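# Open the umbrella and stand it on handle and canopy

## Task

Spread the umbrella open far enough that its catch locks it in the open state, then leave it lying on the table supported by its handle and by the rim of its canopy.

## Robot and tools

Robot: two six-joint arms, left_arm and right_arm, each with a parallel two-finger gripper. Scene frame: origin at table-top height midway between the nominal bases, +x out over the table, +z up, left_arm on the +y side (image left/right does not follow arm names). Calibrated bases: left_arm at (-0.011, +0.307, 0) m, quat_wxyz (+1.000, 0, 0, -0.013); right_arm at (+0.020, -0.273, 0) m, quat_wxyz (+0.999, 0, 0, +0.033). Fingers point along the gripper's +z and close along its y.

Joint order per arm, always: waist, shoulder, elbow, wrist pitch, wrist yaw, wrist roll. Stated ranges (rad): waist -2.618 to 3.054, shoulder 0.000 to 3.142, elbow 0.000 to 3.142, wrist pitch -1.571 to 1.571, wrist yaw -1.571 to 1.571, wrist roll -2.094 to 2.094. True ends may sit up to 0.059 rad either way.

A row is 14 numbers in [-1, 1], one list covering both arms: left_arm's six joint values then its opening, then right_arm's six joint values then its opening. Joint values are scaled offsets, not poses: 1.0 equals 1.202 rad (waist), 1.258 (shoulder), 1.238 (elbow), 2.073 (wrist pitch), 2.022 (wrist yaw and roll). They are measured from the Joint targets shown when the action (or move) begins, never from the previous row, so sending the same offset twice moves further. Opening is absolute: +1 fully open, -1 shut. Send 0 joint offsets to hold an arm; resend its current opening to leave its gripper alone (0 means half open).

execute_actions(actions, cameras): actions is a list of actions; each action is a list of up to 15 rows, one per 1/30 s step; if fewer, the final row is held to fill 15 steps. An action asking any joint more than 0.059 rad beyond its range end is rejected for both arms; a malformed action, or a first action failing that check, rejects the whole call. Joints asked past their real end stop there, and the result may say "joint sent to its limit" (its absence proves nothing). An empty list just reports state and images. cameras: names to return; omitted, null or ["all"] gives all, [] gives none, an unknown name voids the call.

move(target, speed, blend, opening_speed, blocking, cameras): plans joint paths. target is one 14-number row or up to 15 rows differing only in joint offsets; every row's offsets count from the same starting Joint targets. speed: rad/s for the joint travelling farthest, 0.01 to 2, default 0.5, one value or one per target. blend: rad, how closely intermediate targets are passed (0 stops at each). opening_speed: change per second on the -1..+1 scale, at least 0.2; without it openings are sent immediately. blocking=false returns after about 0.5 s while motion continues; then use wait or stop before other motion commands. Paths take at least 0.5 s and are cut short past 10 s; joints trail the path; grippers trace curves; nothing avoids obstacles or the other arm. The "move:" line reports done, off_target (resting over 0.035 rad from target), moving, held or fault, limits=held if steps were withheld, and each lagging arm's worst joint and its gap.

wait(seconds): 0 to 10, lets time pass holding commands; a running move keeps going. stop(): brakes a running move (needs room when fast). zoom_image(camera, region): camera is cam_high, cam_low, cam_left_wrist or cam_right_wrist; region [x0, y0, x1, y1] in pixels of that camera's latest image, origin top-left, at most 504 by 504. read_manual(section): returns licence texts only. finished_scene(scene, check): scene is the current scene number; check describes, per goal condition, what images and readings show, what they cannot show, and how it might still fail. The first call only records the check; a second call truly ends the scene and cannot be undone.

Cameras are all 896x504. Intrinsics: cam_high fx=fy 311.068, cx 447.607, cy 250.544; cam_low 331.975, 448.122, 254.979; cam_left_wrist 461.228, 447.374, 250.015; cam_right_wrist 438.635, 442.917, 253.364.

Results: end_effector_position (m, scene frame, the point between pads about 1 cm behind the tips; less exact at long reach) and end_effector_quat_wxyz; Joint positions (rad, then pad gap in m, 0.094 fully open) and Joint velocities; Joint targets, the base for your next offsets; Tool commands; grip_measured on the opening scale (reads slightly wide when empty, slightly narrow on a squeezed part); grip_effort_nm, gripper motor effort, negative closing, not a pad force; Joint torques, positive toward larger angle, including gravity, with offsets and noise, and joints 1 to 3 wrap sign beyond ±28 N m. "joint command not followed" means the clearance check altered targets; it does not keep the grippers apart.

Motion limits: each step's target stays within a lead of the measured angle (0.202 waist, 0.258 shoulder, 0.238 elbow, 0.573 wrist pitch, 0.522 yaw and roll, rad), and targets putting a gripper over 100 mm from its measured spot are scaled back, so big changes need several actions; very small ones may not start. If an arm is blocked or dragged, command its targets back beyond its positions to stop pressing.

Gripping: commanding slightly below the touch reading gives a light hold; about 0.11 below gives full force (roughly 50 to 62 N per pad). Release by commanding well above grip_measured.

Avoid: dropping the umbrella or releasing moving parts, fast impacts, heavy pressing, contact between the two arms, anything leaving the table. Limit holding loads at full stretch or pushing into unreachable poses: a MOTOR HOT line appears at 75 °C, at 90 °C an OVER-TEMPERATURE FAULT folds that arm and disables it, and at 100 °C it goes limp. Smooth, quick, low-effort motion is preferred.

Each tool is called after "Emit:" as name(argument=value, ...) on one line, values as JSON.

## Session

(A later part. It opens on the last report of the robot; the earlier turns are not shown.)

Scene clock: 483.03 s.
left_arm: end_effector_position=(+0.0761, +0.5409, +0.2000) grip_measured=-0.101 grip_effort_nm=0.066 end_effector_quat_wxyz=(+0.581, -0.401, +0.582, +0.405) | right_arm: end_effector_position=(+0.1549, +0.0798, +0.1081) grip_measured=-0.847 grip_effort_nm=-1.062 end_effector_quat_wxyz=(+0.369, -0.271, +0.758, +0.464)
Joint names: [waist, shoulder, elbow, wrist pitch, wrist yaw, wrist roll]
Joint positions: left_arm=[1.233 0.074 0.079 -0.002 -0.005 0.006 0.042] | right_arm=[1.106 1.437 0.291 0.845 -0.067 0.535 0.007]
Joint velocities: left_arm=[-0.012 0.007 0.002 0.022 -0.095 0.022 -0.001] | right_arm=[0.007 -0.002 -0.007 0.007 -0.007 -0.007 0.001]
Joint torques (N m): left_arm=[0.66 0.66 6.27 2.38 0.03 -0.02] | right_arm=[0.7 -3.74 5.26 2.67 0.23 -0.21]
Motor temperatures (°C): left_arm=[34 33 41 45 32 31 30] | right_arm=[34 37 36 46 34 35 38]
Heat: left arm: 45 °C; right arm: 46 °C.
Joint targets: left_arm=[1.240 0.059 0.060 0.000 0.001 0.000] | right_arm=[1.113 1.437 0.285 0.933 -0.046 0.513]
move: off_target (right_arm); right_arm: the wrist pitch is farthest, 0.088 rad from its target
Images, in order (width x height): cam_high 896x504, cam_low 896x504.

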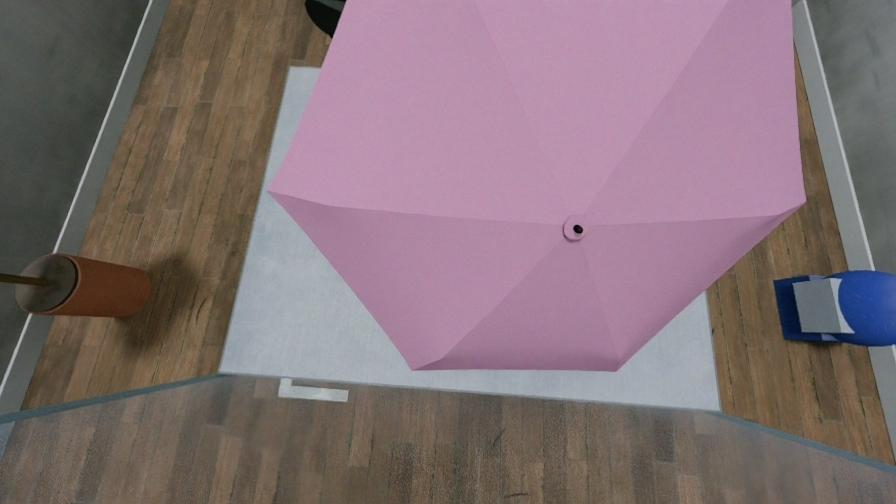

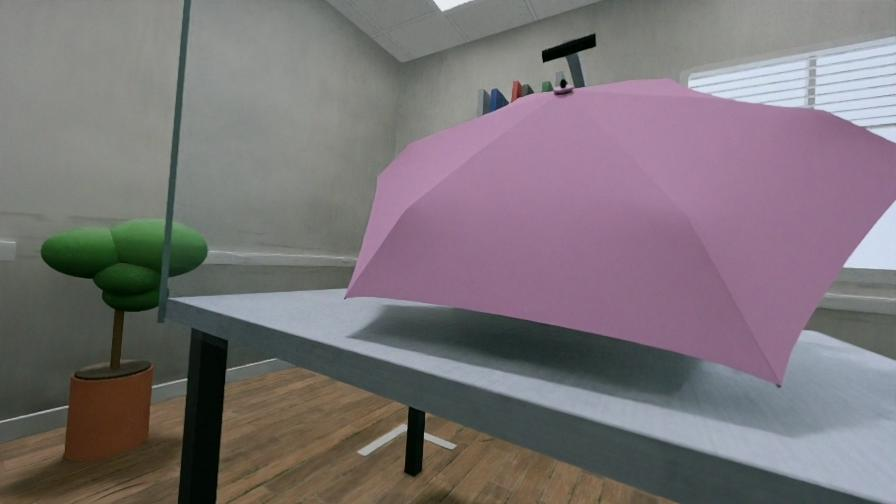

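Emit:
execute_actions(actions=[], cameras=["cam_high", "cam_low"])

Scene clock: 493.77 s.
left_arm: end_effector_position=(+0.0761, +0.5409, +0.2000) grip_measured=-0.101 grip_effort_nm=0.071 end_effector_quat_wxyz=(+0.581, -0.401, +0.582, +0.405) | right_arm: end_effector_position=(+0.1550, +0.0798, +0.1083) grip_measured=-0.847 grip_effort_nm=-1.062 end_effector_quat_wxyz=(+0.370, -0.271, +0.758, +0.465)
Joint names: [waist, shoulder, elbow, wrist pitch, wrist yaw, wrist roll]
Joint positions: left_arm=[1.233 0.074 0.079 -0.002 -0.005 0.006 0.042] | right_arm=[1.106 1.437 0.291 0.846 -0.067 0.535 0.007]
Joint velocities: left_arm=[0.012 0.012 -0.002 -0.037 0.037 -0.066 -0.001] | right_arm=[0.012 0.017 -0.002 -0.007 0.007 0.007 0]
Joint torques (N m): left_arm=[0.66 0.66 6.3 2.38 0.04 -0.03] | right_arm=[0.73 -3.77 5.29 2.7 0.22 -0.2]
Motor temperatures (°C): left_arm=[34 33 41 45 32 31 30] | right_arm=[34 37 36 47 34 35 38]
Heat: left arm: 45 °C; right arm: 47 °C.
Joint targets: left_arm=[1.240 0.059 0.060 0.000 0.001 0.000] | right_arm=[1.113 1.437 0.285 0.933 -0.046 0.513]
Tool commands: left_gripper/opening=-0.1 right_gripper/opening=-1.0
Images, in order (width x height): cam_high 896x504, cam_low 896x504.

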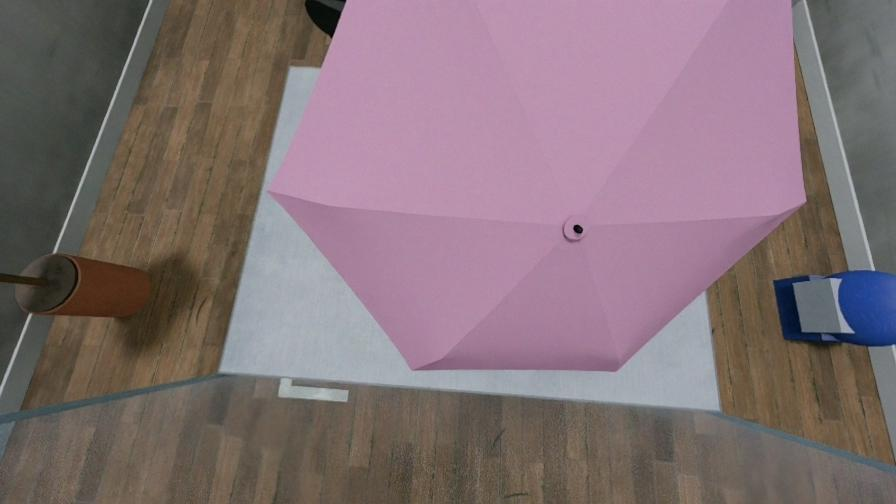

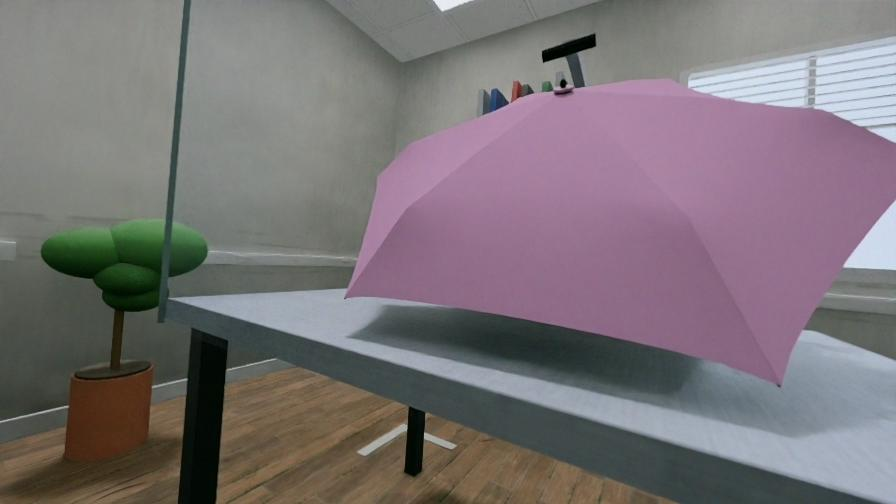

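Emit:
zoom_image(camera="cam_low", region=[300, 260, 500, 372])

Emit:
zoom_image(camera="cam_low", region=[680, 320, 880, 432])

Scaled by 2.520 from the camera's 896x504 image, which has a finer 1280x720 frame.

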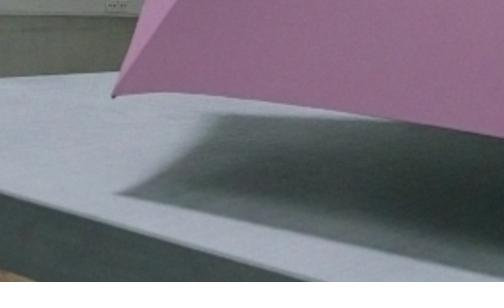

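Scaled by 2.520 from the camera's 896x504 image, which has a finer 1280x720 frame.

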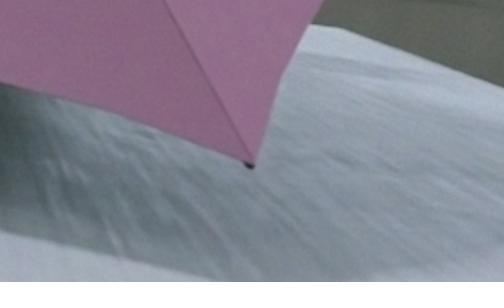

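Emit:
move(target=[0,0,0,0,0,0,-0.1,0,0.0787,-0.0176,0.0515,0,0,-1], speed=0.12, cameras=["cam_high", "cam_low"])

Scene clock: 512.50 s.
left_arm: end_effector_position=(+0.0761, +0.5409, +0.2000) grip_measured=-0.101 grip_effort_nm=0.061 end_effector_quat_wxyz=(+0.581, -0.401, +0.582, +0.405) | right_arm: end_effector_position=(+0.1550, +0.0798, +0.0905) grip_measured=-0.847 grip_effort_nm=-1.057 end_effector_quat_wxyz=(+0.366, -0.272, +0.761, +0.461)
Joint names: [waist, shoulder, elbow, wrist pitch, wrist yaw, wrist roll]
Joint positions: left_arm=[1.233 0.074 0.079 -0.002 -0.005 0.006 0.042] | right_arm=[1.106 1.535 0.27 0.952 -0.066 0.535 0.007]
Joint velocities: left_arm=[-0.027 -0.007 0.012 0.095 -0.066 0.007 0] | right_arm=[0.002 -0.012 -0.007 0.007 -0.022 0.037 0.001]
Joint torques (N m): left_arm=[0.66 0.66 6.3 2.38 0.04 -0.03] | right_arm=[0.69 -3.96 4.64 2.67 0.23 -0.22]
Motor temperatures (°C): left_arm=[34 33 41 46 32 31 30] | right_arm=[34 36 35 48 34 34 38]
Heat: left arm: 46 °C; right arm: 48 °C.
Joint targets: left_arm=[1.240 0.059 0.060 0.000 0.001 0.000] | right_arm=[1.113 1.536 0.263 1.040 -0.046 0.512]
move: off_target (right_arm); right_arm: the wrist pitch is farthest, 0.088 rad from its target
Images, in order (width x height): cam_high 896x504, cam_low 896x504.

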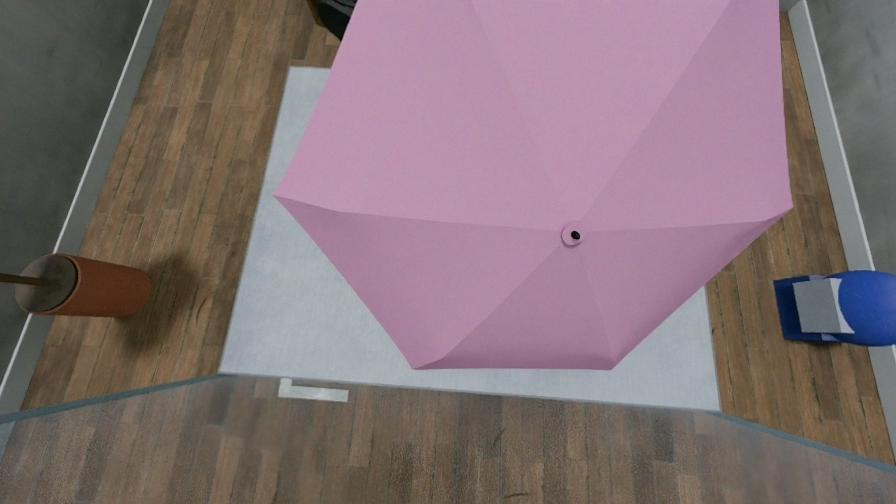

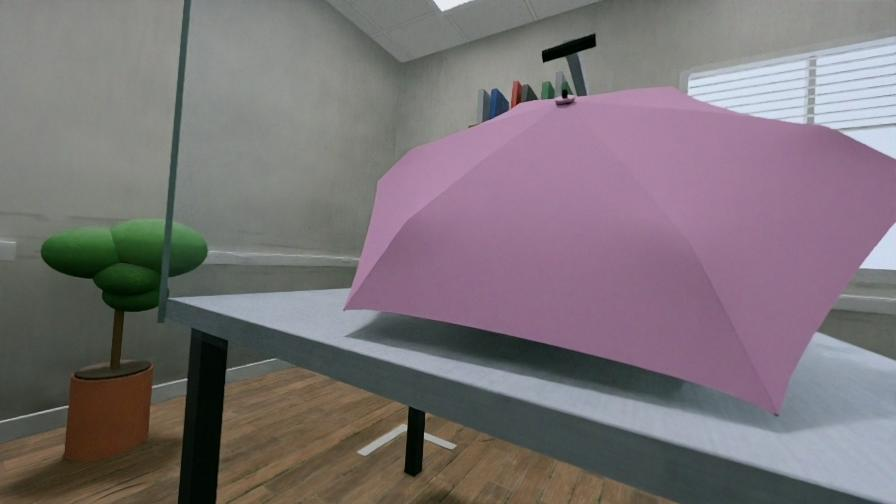

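Emit:
zoom_image(camera="cam_low", region=[300, 270, 460, 360])

Emit:
zoom_image(camera="cam_low", region=[700, 360, 860, 450])

Emit:
zoom_image(camera="cam_high", region=[380, 330, 660, 400])

Scaled by 3.150 from the camera's 896x504 image, which has a finer 1280x720 frame.

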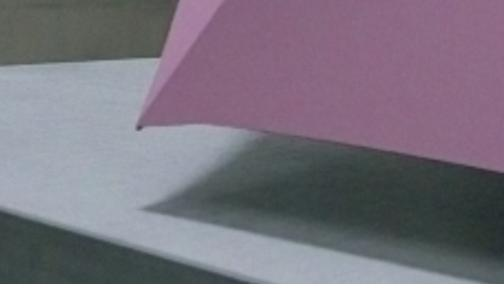

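Scaled by 3.150 from the camera's 896x504 image, which has a finer 1280x720 frame.

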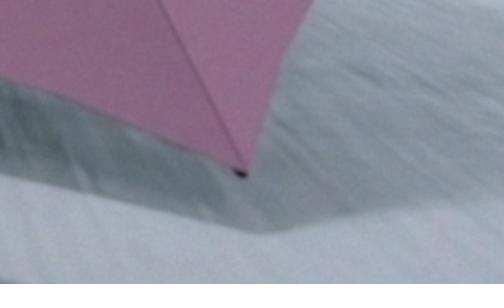

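Scaled by 1.800 from the camera's 896x504 image, which has a finer 1280x720 frame.

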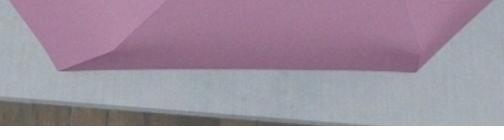

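Emit:
move(target=[0,0,0,0,0,0,-0.1,0,0.0440,-0.0097,0.0325,0,0,-1], speed=0.08, cameras=["cam_high", "cam_low"])

Emit:
zoom_image(camera="cam_low", region=[300, 270, 460, 360])

Emit:
zoom_image(camera="cam_low", region=[700, 370, 860, 460])

Scene clock: 539.97 s.
left_arm: end_effector_position=(+0.0761, +0.5409, +0.2000) grip_measured=-0.101 grip_effort_nm=0.061 end_effector_quat_wxyz=(+0.581, -0.401, +0.582, +0.405) | right_arm: end_effector_position=(+0.1553, +0.0803, +0.0846) grip_measured=-0.847 grip_effort_nm=-1.062 end_effector_quat_wxyz=(+0.368, -0.270, +0.759, +0.463)
Joint names: [waist, shoulder, elbow, wrist pitch, wrist yaw, wrist roll]
Joint positions: left_arm=[1.233 0.074 0.079 -0.002 -0.005 0.006 0.042] | right_arm=[1.106 1.588 0.259 1.024 -0.066 0.536 0.007]
Joint velocities: left_arm=[0.002 0.002 -0.002 -0.066 -0.051 0.007 0] | right_arm=[-0.027 -0.027 -0.017 -0.037 -0.037 0.051 0]
Joint torques (N m): left_arm=[0.66 0.64 6.31 2.38 0.03 -0.02] | right_arm=[0.73 -3.93 4.22 2.64 0.22 -0.21]
Motor temperatures (°C): left_arm=[34 33 41 47 32 31 30] | right_arm=[34 36 35 52 34 34 38]
Heat: left arm: 47 °C; right arm: 52 °C.
Joint targets: left_arm=[1.240 0.059 0.060 0.000 0.001 0.000] | right_arm=[1.113 1.591 0.251 1.107 -0.046 0.512]
move: off_target (right_arm); right_arm: the wrist pitch is farthest, 0.083 rad from its target
Images, in order (width x height): cam_high 896x504, cam_low 896x504.

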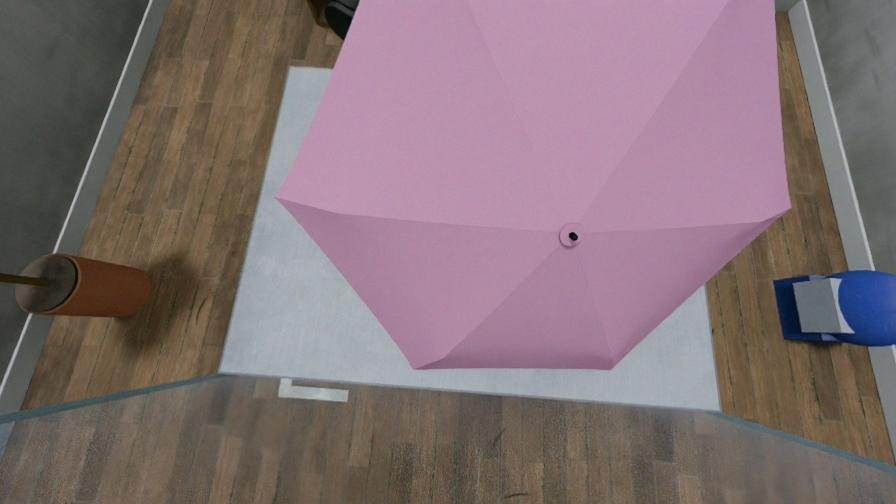

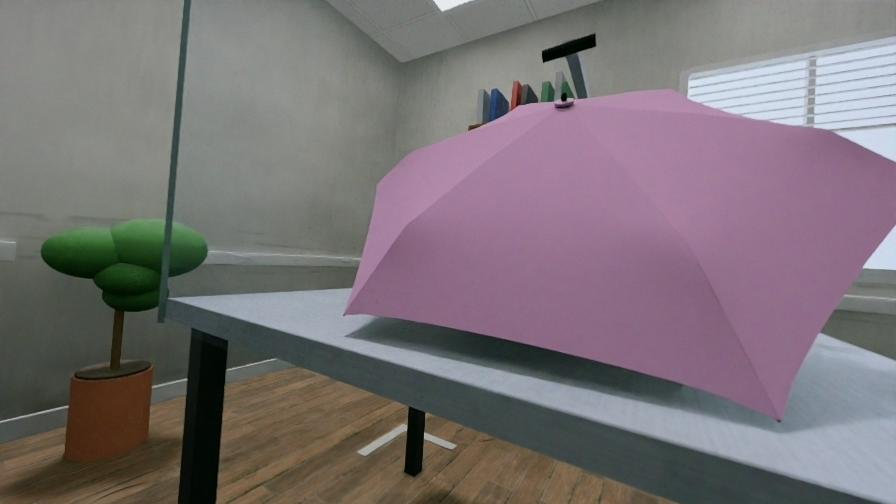

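Scaled by 3.150 from the camera's 896x504 image, which has a finer 1280x720 frame.

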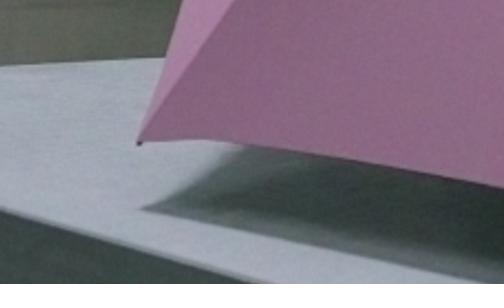

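Scaled by 3.150 from the camera's 896x504 image, which has a finer 1280x720 frame.

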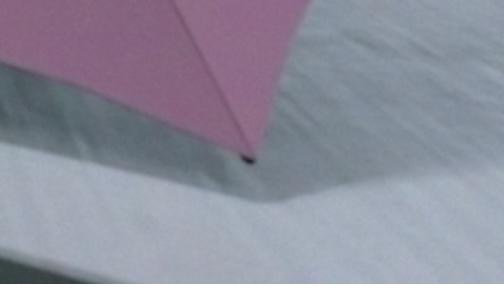

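Emit:
execute_actions(actions=[], cameras=["cam_left_wrist", "cam_right_wrist", "cam_low"])

Scene clock: 546.17 s.
left_arm: end_effector_position=(+0.0761, +0.5409, +0.2001) grip_measured=-0.101 grip_effort_nm=0.066 end_effector_quat_wxyz=(+0.581, -0.400, +0.581, +0.405) | right_arm: end_effector_position=(+0.1553, +0.0803, +0.0846) grip_measured=-0.847 grip_effort_nm=-1.067 end_effector_quat_wxyz=(+0.368, -0.270, +0.759, +0.463)
Joint names: [waist, shoulder, elbow, wrist pitch, wrist yaw, wrist roll]
Joint positions: left_arm=[1.233 0.074 0.079 -0.001 -0.005 0.006 0.042] | right_arm=[1.106 1.588 0.259 1.025 -0.066 0.536 0.007]
Joint velocities: left_arm=[-0.012 -0.012 0.002 -0.037 -0.051 -0.007 -0.001] | right_arm=[-0.022 -0.017 -0.002 0.022 -0.037 -0.022 0.001]
Joint torques (N m): left_arm=[0.68 0.65 6.28 2.37 0.03 -0.03] | right_arm=[0.7 -3.97 4.29 2.64 0.21 -0.22]
Motor temperatures (°C): left_arm=[34 33 41 48 32 31 30] | right_arm=[34 36 35 52 34 34 38]
Heat: left arm: 48 °C; right arm: 52 °C.
Joint targets: left_arm=[1.240 0.059 0.060 0.000 0.001 0.000] | right_arm=[1.113 1.592 0.251 1.107 -0.046 0.512]
Tool commands: left_gripper/opening=-0.1 right_gripper/opening=-1.0
Images, in order (width x height): cam_low 896x504, cam_left_wrist 896x504, cam_right_wrist 896x504.

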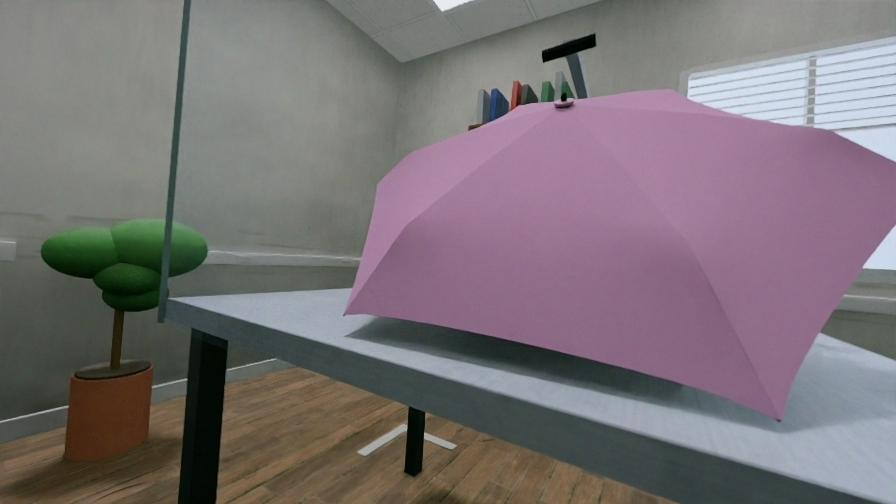

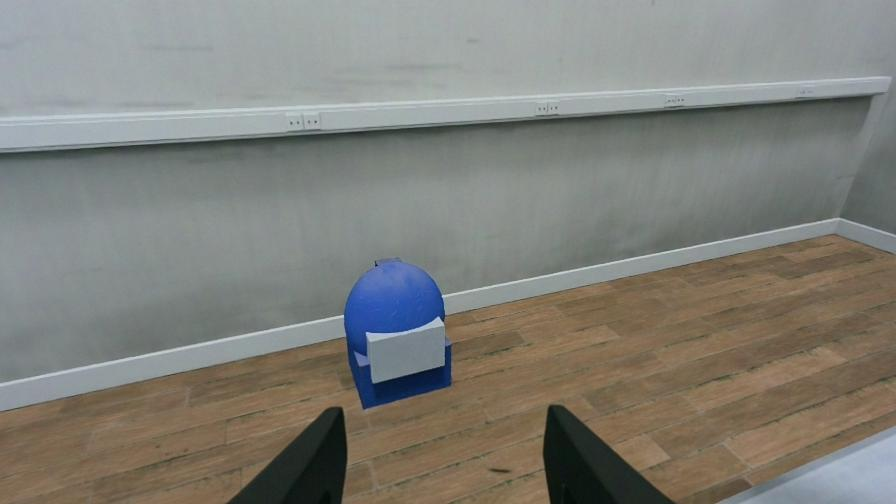

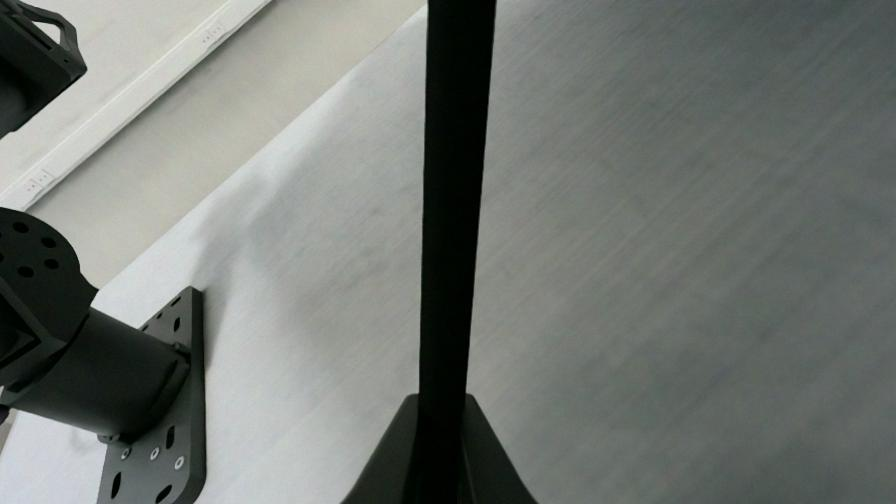

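Emit:
zoom_image(camera="cam_low", region=[140, 270, 360, 394])

Emit:
zoom_image(camera="cam_low", region=[780, 310, 896, 400])

Emit:
zoom_image(camera="cam_low", region=[560, 380, 896, 504])

Scaled by 2.291 from the camera's 896x504 image, which has a finer 1280x720 frame.

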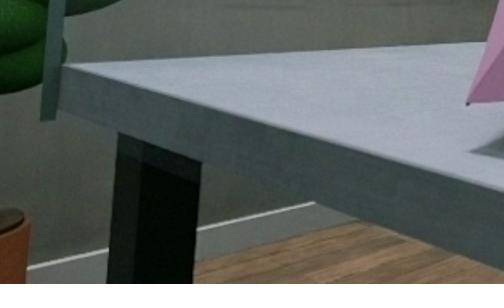

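Scaled by 4.345 from the camera's 896x504 image, which has a finer 1280x720 frame.

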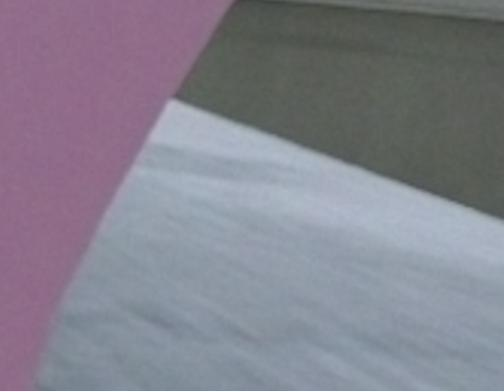

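Scaled by 1.500 from the camera's 896x504 image, which has a finer 1280x720 frame.

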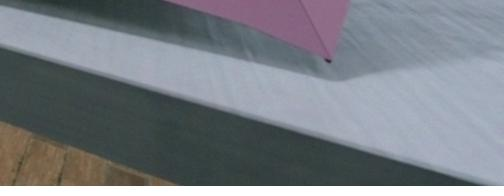

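Emit:
zoom_image(camera="cam_low", region=[500, 360, 620, 427])

Emit:
zoom_image(camera="cam_low", region=[776, 437, 896, 504])

Emit:
zoom_image(camera="cam_low", region=[300, 300, 420, 367])

Scaled by 4.200 from the camera's 896x504 image, which has a finer 1280x720 frame.

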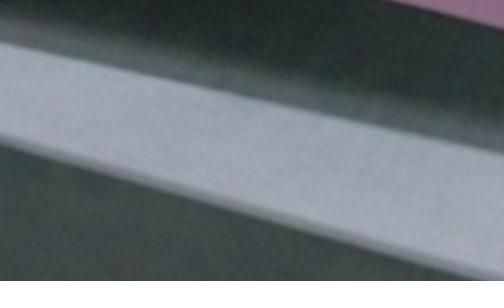

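Scaled by 4.200 from the camera's 896x504 image, which has a finer 1280x720 frame.

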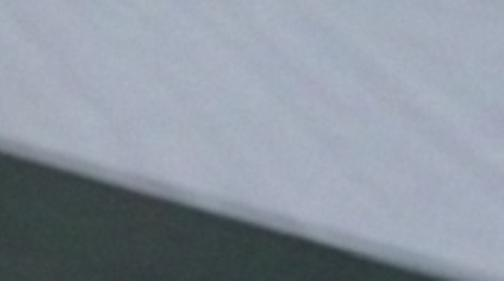

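Scaled by 4.200 from the camera's 896x504 image, which has a finer 1280x720 frame.

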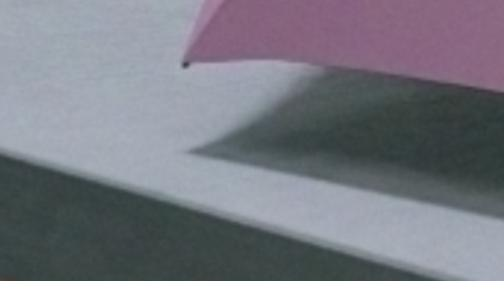

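Emit:
move(target=[0,0,0,0,0,0,-0.1,0,0.0561,-0.0192,0.0668,-0.0025,0.0079,-1], speed=0.12, cameras=["cam_high", "cam_low"])

Emit:
zoom_image(camera="cam_low", region=[300, 270, 460, 360])

Emit:
zoom_image(camera="cam_low", region=[700, 370, 860, 460])

Scene clock: 589.13 s.
left_arm: end_effector_position=(+0.0761, +0.5409, +0.2001) grip_measured=-0.101 grip_effort_nm=0.066 end_effector_quat_wxyz=(+0.581, -0.400, +0.581, +0.405) | right_arm: end_effector_position=(+0.1554, +0.0805, +0.0848) grip_measured=-0.847 grip_effort_nm=-1.072 end_effector_quat_wxyz=(+0.377, -0.260, +0.748, +0.480)
Joint names: [waist, shoulder, elbow, wrist pitch, wrist yaw, wrist roll]
Joint positions: left_arm=[1.233 0.074 0.079 -0.001 -0.005 0.006 0.042] | right_arm=[1.106 1.657 0.235 1.165 -0.066 0.553 0.007]
Joint velocities: left_arm=[0.002 0.007 -0.017 0.022 0.037 -0.022 0] | right_arm=[-0.012 0.007 -0.002 -0.022 -0.022 0.037 0]
Joint torques (N m): left_arm=[0.68 0.65 6.28 2.38 0.03 -0.03] | right_arm=[0.76 -4.07 3.84 2.63 0.17 -0.24]
Motor temperatures (°C): left_arm=[34 33 41 49 32 31 30] | right_arm=[34 35 35 53 34 34 38]
Heat: left arm: 49 °C; right arm: 53 °C.
Joint targets: left_arm=[1.240 0.059 0.060 0.000 0.001 0.000] | right_arm=[1.113 1.662 0.227 1.245 -0.051 0.529]
move: off_target (right_arm); right_arm: the wrist pitch is farthest, 0.081 rad from its target
Images, in order (width x height): cam_high 896x504, cam_low 896x504.

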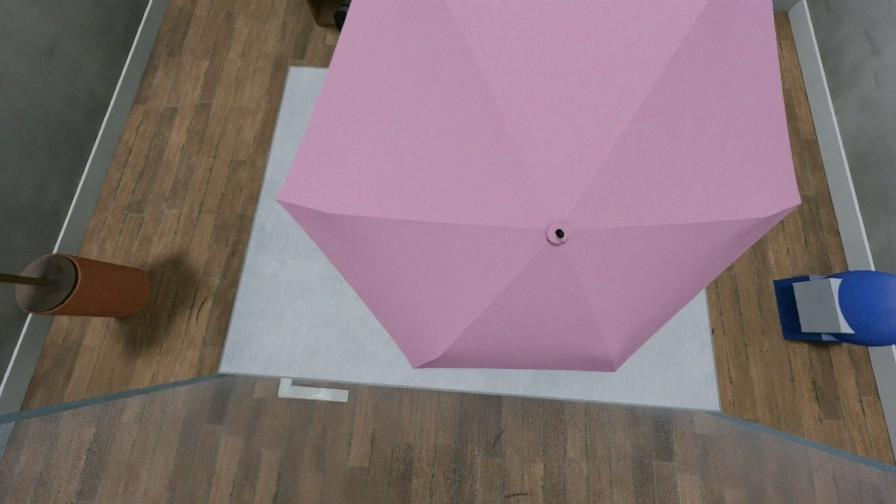

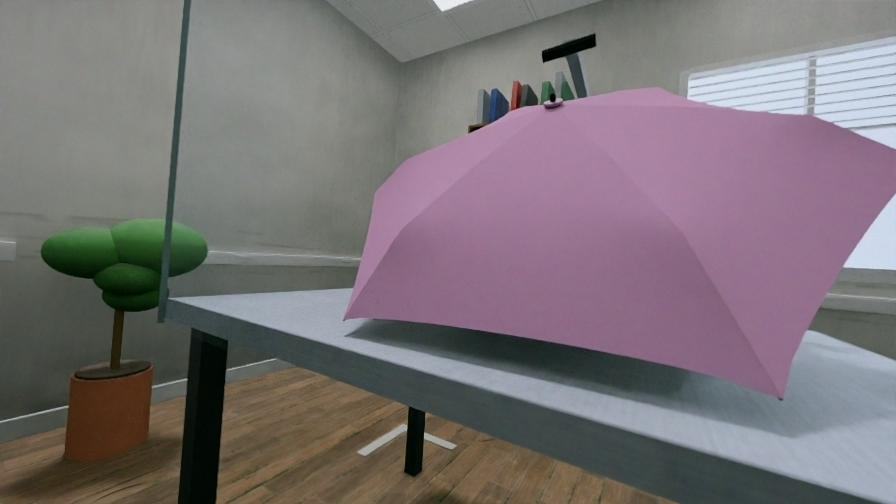

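Scaled by 3.150 from the camera's 896x504 image, which has a finer 1280x720 frame.

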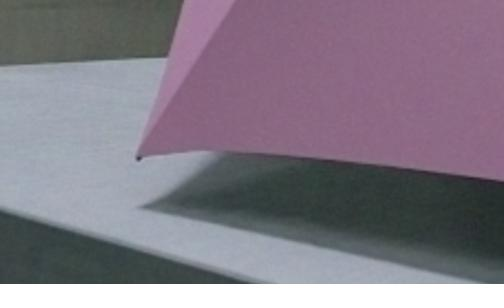

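Scaled by 3.150 from the camera's 896x504 image, which has a finer 1280x720 frame.

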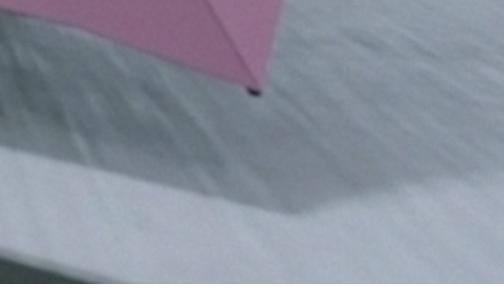

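Emit:
move(target=[0,0,0,0,0,0,-0.1,-0.0100,-0.0016,0.0148,-0.0173,-0.0035,0.0166,-1], speed=0.05, cameras=["cam_high", "cam_low"])

Emit:
zoom_image(camera="cam_low", region=[300, 270, 460, 360])

Emit:
zoom_image(camera="cam_low", region=[700, 370, 860, 460])

Scene clock: 610.37 s.
left_arm: end_effector_position=(+0.0761, +0.5409, +0.2001) grip_measured=-0.101 grip_effort_nm=0.066 end_effector_quat_wxyz=(+0.581, -0.400, +0.581, +0.405) | right_arm: end_effector_position=(+0.1552, +0.0801, +0.0833) grip_measured=-0.847 grip_effort_nm=-1.057 end_effector_quat_wxyz=(+0.367, -0.248, +0.754, +0.485)
Joint names: [waist, shoulder, elbow, wrist pitch, wrist yaw, wrist roll]
Joint positions: left_arm=[1.233 0.074 0.079 -0.001 -0.005 0.006 0.042] | right_arm=[1.106 1.657 0.235 1.158 -0.066 0.586 0.007]
Joint velocities: left_arm=[-0.002 -0.017 -0.002 -0.051 0.066 -0.037 0] | right_arm=[-0.022 0.012 -0.002 -0.022 0.037 0.007 -0.001]
Joint torques (N m): left_arm=[0.68 0.66 6.3 2.38 0.03 -0.03] | right_arm=[-0.47 -4.21 5.41 2.36 0.09 -0.22]
Motor temperatures (°C): left_arm=[34 33 41 49 32 31 30] | right_arm=[34 36 35 56 33 34 38]
Heat: left arm: 49 °C; right arm: 56 °C.
Joint targets: left_arm=[1.240 0.059 0.060 0.000 0.001 0.000] | right_arm=[1.101 1.660 0.246 1.210 -0.058 0.562]
move: off_target (right_arm); right_arm: the wrist pitch is farthest, 0.051 rad from its target
Images, in order (width x height): cam_high 896x504, cam_low 896x504.

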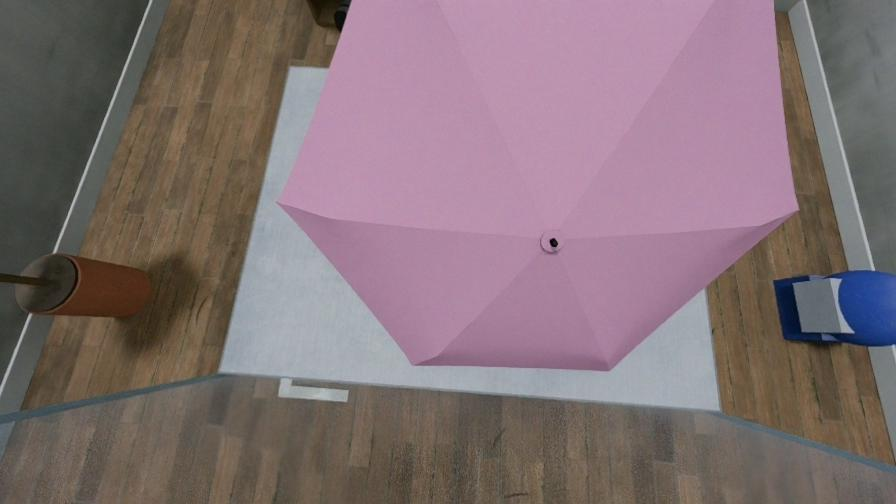

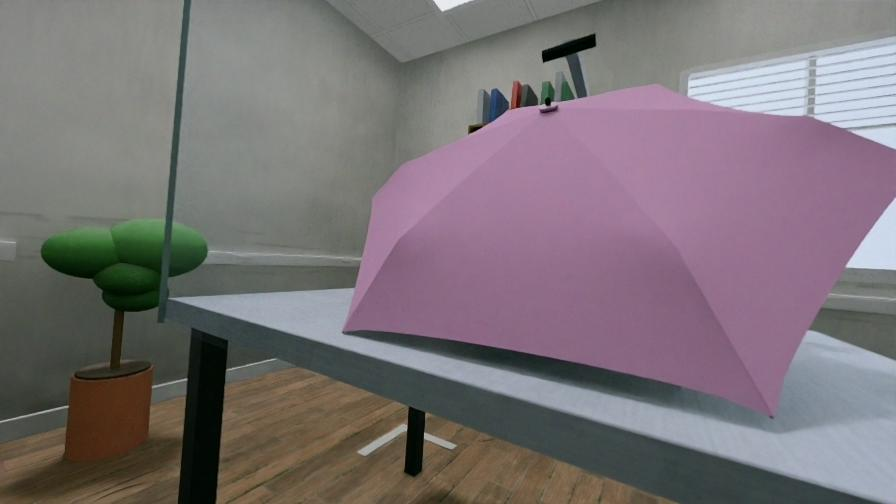

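Scaled by 3.150 from the camera's 896x504 image, which has a finer 1280x720 frame.

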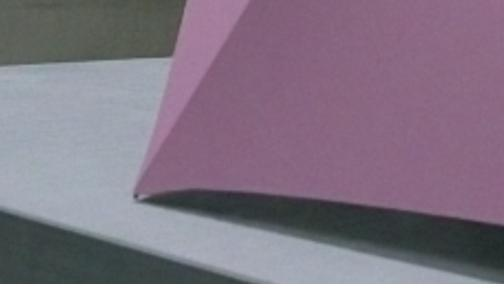

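Scaled by 3.150 from the camera's 896x504 image, which has a finer 1280x720 frame.

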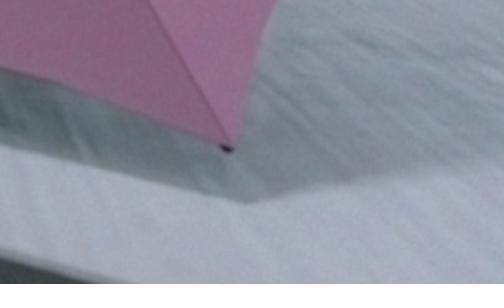

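Emit:
move(target=[0,0,0,0,0,0,-0.1,0,0,0.0081,-0.0145,0,0,-1], speed=0.06, cameras=["cam_high", "cam_low"])

Emit:
zoom_image(camera="cam_low", region=[300, 270, 460, 360])

Emit:
zoom_image(camera="cam_low", region=[700, 370, 860, 460])

Scene clock: 621.30 s.
left_arm: end_effector_position=(+0.0761, +0.5409, +0.2001) grip_measured=-0.101 grip_effort_nm=0.066 end_effector_quat_wxyz=(+0.581, -0.400, +0.581, +0.405) | right_arm: end_effector_position=(+0.1552, +0.0799, +0.0827) grip_measured=-0.847 grip_effort_nm=-1.062 end_effector_quat_wxyz=(+0.366, -0.248, +0.755, +0.484)
Joint names: [waist, shoulder, elbow, wrist pitch, wrist yaw, wrist roll]
Joint positions: left_arm=[1.233 0.074 0.079 -0.001 -0.005 0.006 0.042] | right_arm=[1.106 1.657 0.235 1.156 -0.066 0.588 0.007]
Joint velocities: left_arm=[-0.007 0.002 -0.002 0.022 0.007 0.007 0.001] | right_arm=[0.007 -0.002 0.007 0.037 -0.051 -0.022 0]
Joint torques (N m): left_arm=[0.66 0.68 6.28 2.37 0.04 -0.03] | right_arm=[-0.47 -4.22 6.3 2.11 0.08 -0.24]
Motor temperatures (°C): left_arm=[34 33 41 49 32 31 30] | right_arm=[34 36 35 55 33 34 38]
Heat: left arm: 49 °C; right arm: 55 °C.
Joint targets: left_arm=[1.240 0.059 0.060 0.000 0.001 0.000] | right_arm=[1.101 1.660 0.256 1.179 -0.058 0.562]
move: done
Images, in order (width x height): cam_high 896x504, cam_low 896x504.

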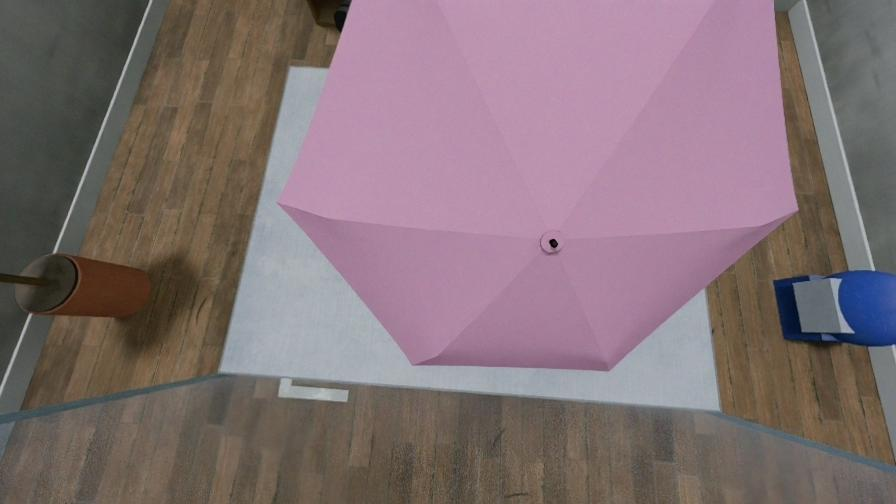

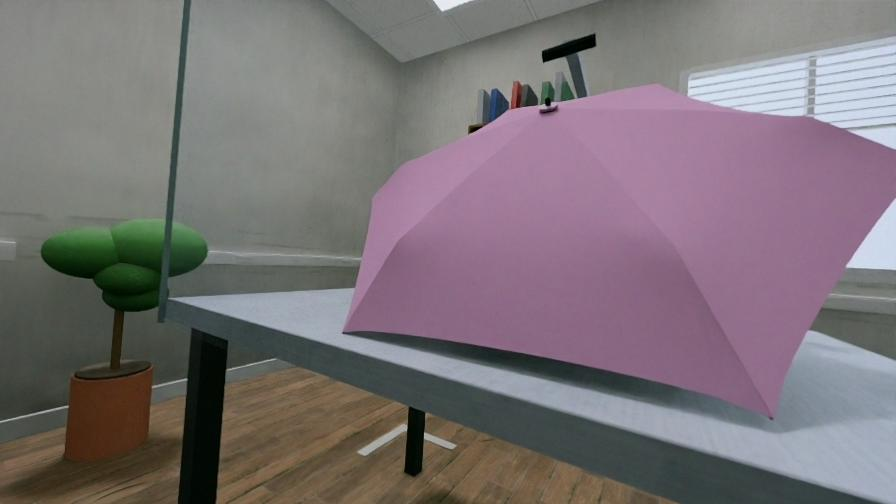

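Scaled by 3.150 from the camera's 896x504 image, which has a finer 1280x720 frame.

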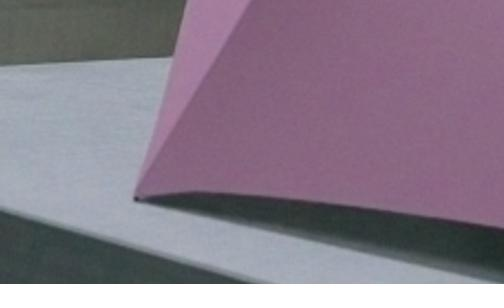

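Scaled by 3.150 from the camera's 896x504 image, which has a finer 1280x720 frame.

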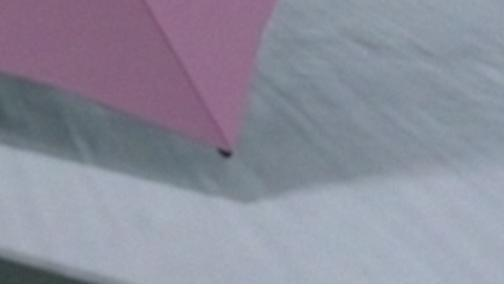

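Emit:
move(target=[0,0,0,0,0,0,-0.1,0,0,0.0125,0,0,0,-1], speed=0.06, cameras=["cam_low"])

Emit:
zoom_image(camera="cam_low", region=[700, 370, 860, 460])

Scene clock: 626.67 s.
left_arm: end_effector_position=(+0.0761, +0.5409, +0.2001) grip_measured=-0.101 grip_effort_nm=0.071 end_effector_quat_wxyz=(+0.581, -0.400, +0.581, +0.405) | right_arm: end_effector_position=(+0.1556, +0.0809, +0.0827) grip_measured=-0.847 grip_effort_nm=-1.062 end_effector_quat_wxyz=(+0.366, -0.248, +0.756, +0.484)
Joint names: [waist, shoulder, elbow, wrist pitch, wrist yaw, wrist roll]
Joint positions: left_arm=[1.233 0.074 0.079 -0.001 -0.005 0.006 0.042] | right_arm=[1.106 1.657 0.24 1.149 -0.066 0.588 0.007]
Joint velocities: left_arm=[-0.002 -0.012 -0.002 -0.022 -0.051 -0.037 -0.001] | right_arm=[0.002 0.002 0.017 0.037 -0.066 0.007 0]
Joint torques (N m): left_arm=[0.66 0.66 6.31 2.38 0.04 -0.03] | right_arm=[-0.54 -4.21 7.32 2.17 0.09 -0.23]
Motor temperatures (°C): left_arm=[34 33 41 50 32 31 30] | right_arm=[34 36 35 54 33 34 38]
Heat: left arm: 50 °C; right arm: 54 °C.
Joint targets: left_arm=[1.240 0.059 0.060 0.000 0.001 0.000] | right_arm=[1.101 1.660 0.271 1.180 -0.058 0.562]
move: done
Images, in order (width x height): cam_low 896x504.

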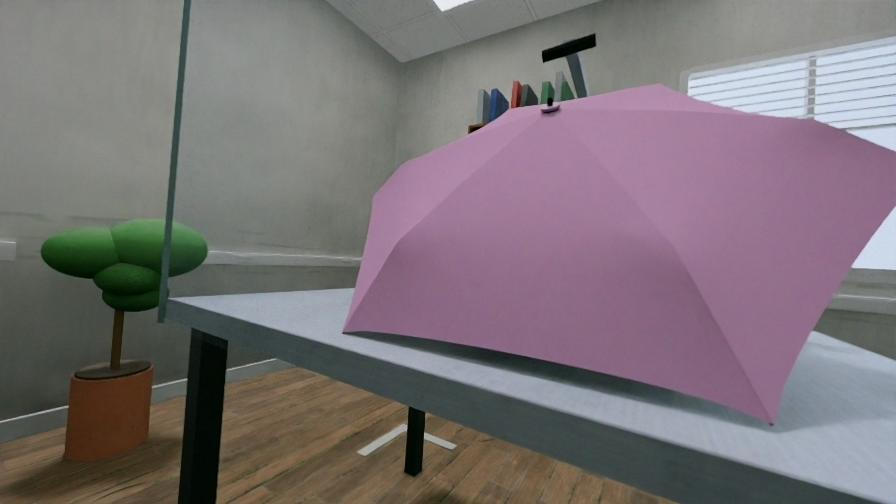

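Scaled by 3.150 from the camera's 896x504 image, which has a finer 1280x720 frame.

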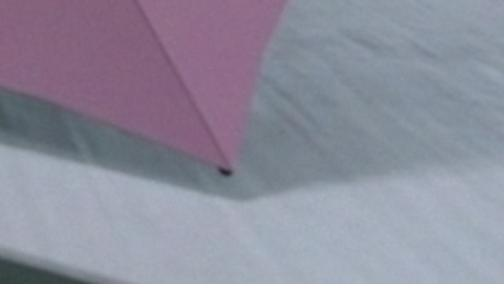

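Emit:
move(target=[0,0,0,0,0,0,-0.1,0,0,0.0110,0,0,0,-1], speed=0.05, cameras=["cam_low"])

Emit:
zoom_image(camera="cam_low", region=[700, 370, 860, 460])

Emit:
zoom_image(camera="cam_low", region=[300, 270, 460, 360])

Scene clock: 630.27 s.
left_arm: end_effector_position=(+0.0761, +0.5409, +0.2001) grip_measured=-0.101 grip_effort_nm=0.061 end_effector_quat_wxyz=(+0.581, -0.400, +0.581, +0.405) | right_arm: end_effector_position=(+0.1564, +0.0829, +0.0828) grip_measured=-0.847 grip_effort_nm=-1.077 end_effector_quat_wxyz=(+0.365, -0.248, +0.757, +0.482)
Joint names: [waist, shoulder, elbow, wrist pitch, wrist yaw, wrist roll]
Joint positions: left_arm=[1.233 0.074 0.079 -0.001 -0.005 0.006 0.042] | right_arm=[1.106 1.657 0.25 1.135 -0.066 0.588 0.007]
Joint velocities: left_arm=[-0.002 -0.002 -0.002 0.095 0.022 0.037 -0.001] | right_arm=[0.012 -0.017 0.002 -0.022 -0.022 0.007 -0.001]
Joint torques (N m): left_arm=[0.69 0.65 6.3 2.38 0.04 -0.03] | right_arm=[-0.53 -4.33 7.64 2.3 0.09 -0.24]
Motor temperatures (°C): left_arm=[34 33 41 50 32 31 30] | right_arm=[34 36 35 54 33 34 38]
Heat: left arm: 50 °C; right arm: 54 °C.
Joint targets: left_arm=[1.240 0.059 0.060 0.000 0.001 0.000] | right_arm=[1.101 1.660 0.285 1.180 -0.058 0.562]
move: off_target (right_arm); right_arm: the wrist pitch is farthest, 0.045 rad from its target
Images, in order (width x height): cam_low 896x504.

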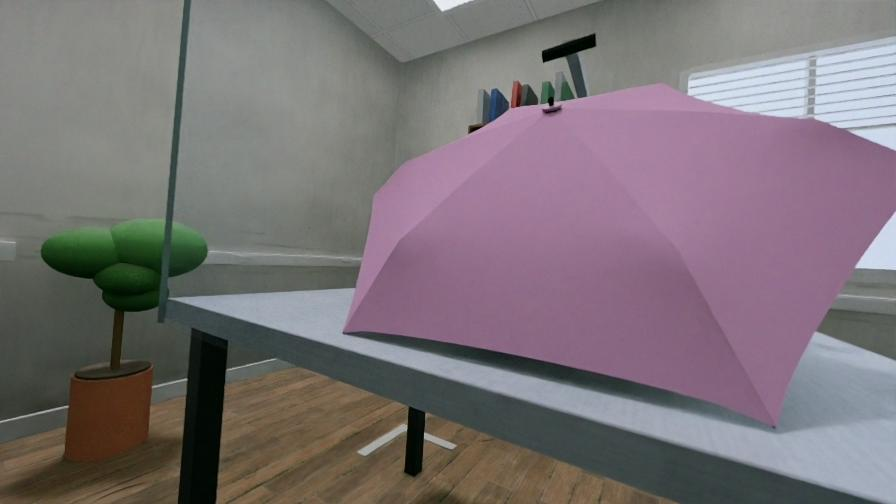

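Scaled by 3.150 from the camera's 896x504 image, which has a finer 1280x720 frame.

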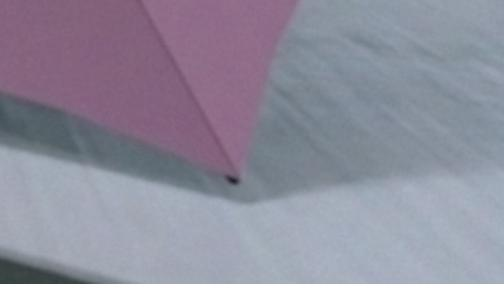

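Scaled by 3.150 from the camera's 896x504 image, which has a finer 1280x720 frame.

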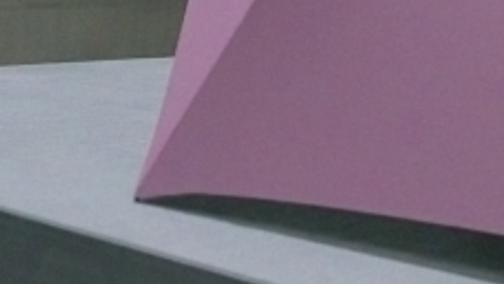

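Emit:
move(target=[0,0,0,0,0,0,-0.1,0,0,0.0097,-0.0097,0,0,-1], speed=0.06, cameras=["cam_low"])

Emit:
zoom_image(camera="cam_low", region=[700, 370, 860, 460])

Emit:
zoom_image(camera="cam_low", region=[300, 270, 460, 360])

Scene clock: 635.00 s.
left_arm: end_effector_position=(+0.0761, +0.5409, +0.2001) grip_measured=-0.101 grip_effort_nm=0.066 end_effector_quat_wxyz=(+0.581, -0.400, +0.581, +0.405) | right_arm: end_effector_position=(+0.1573, +0.0851, +0.0827) grip_measured=-0.847 grip_effort_nm=-1.057 end_effector_quat_wxyz=(+0.363, -0.249, +0.758, +0.481)
Joint names: [waist, shoulder, elbow, wrist pitch, wrist yaw, wrist roll]
Joint positions: left_arm=[1.233 0.074 0.079 -0.001 -0.005 0.006 0.042] | right_arm=[1.106 1.657 0.262 1.117 -0.066 0.588 0.007]
Joint velocities: left_arm=[-0.007 -0.017 -0.007 -0.037 0.007 0.022 0] | right_arm=[0.012 -0.032 -0.012 0.022 -0.022 -0.037 -0.001]
Joint torques (N m): left_arm=[0.68 0.65 6.31 2.37 0.04 -0.02] | right_arm=[-0.49 -4.33 7.72 2.27 0.09 -0.24]
Motor temperatures (°C): left_arm=[34 33 41 50 32 31 30] | right_arm=[34 36 35 54 33 34 38]
Heat: left arm: 50 °C; right arm: 54 °C.
Joint targets: left_arm=[1.240 0.059 0.060 0.000 0.001 0.000] | right_arm=[1.101 1.660 0.297 1.159 -0.058 0.562]
move: off_target (right_arm); right_arm: the wrist pitch is farthest, 0.043 rad from its target
Images, in order (width x height): cam_low 896x504.

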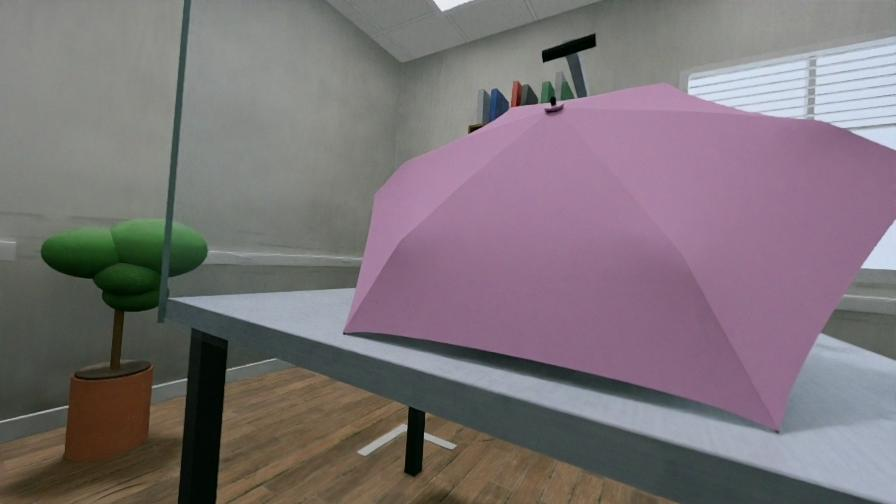

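Scaled by 3.150 from the camera's 896x504 image, which has a finer 1280x720 frame.

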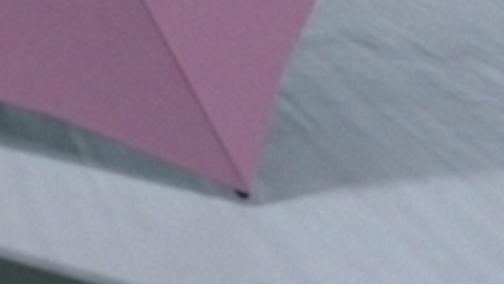

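Scaled by 3.150 from the camera's 896x504 image, which has a finer 1280x720 frame.

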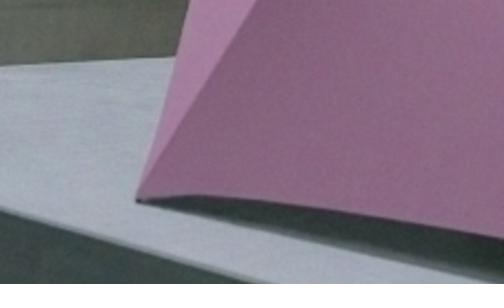

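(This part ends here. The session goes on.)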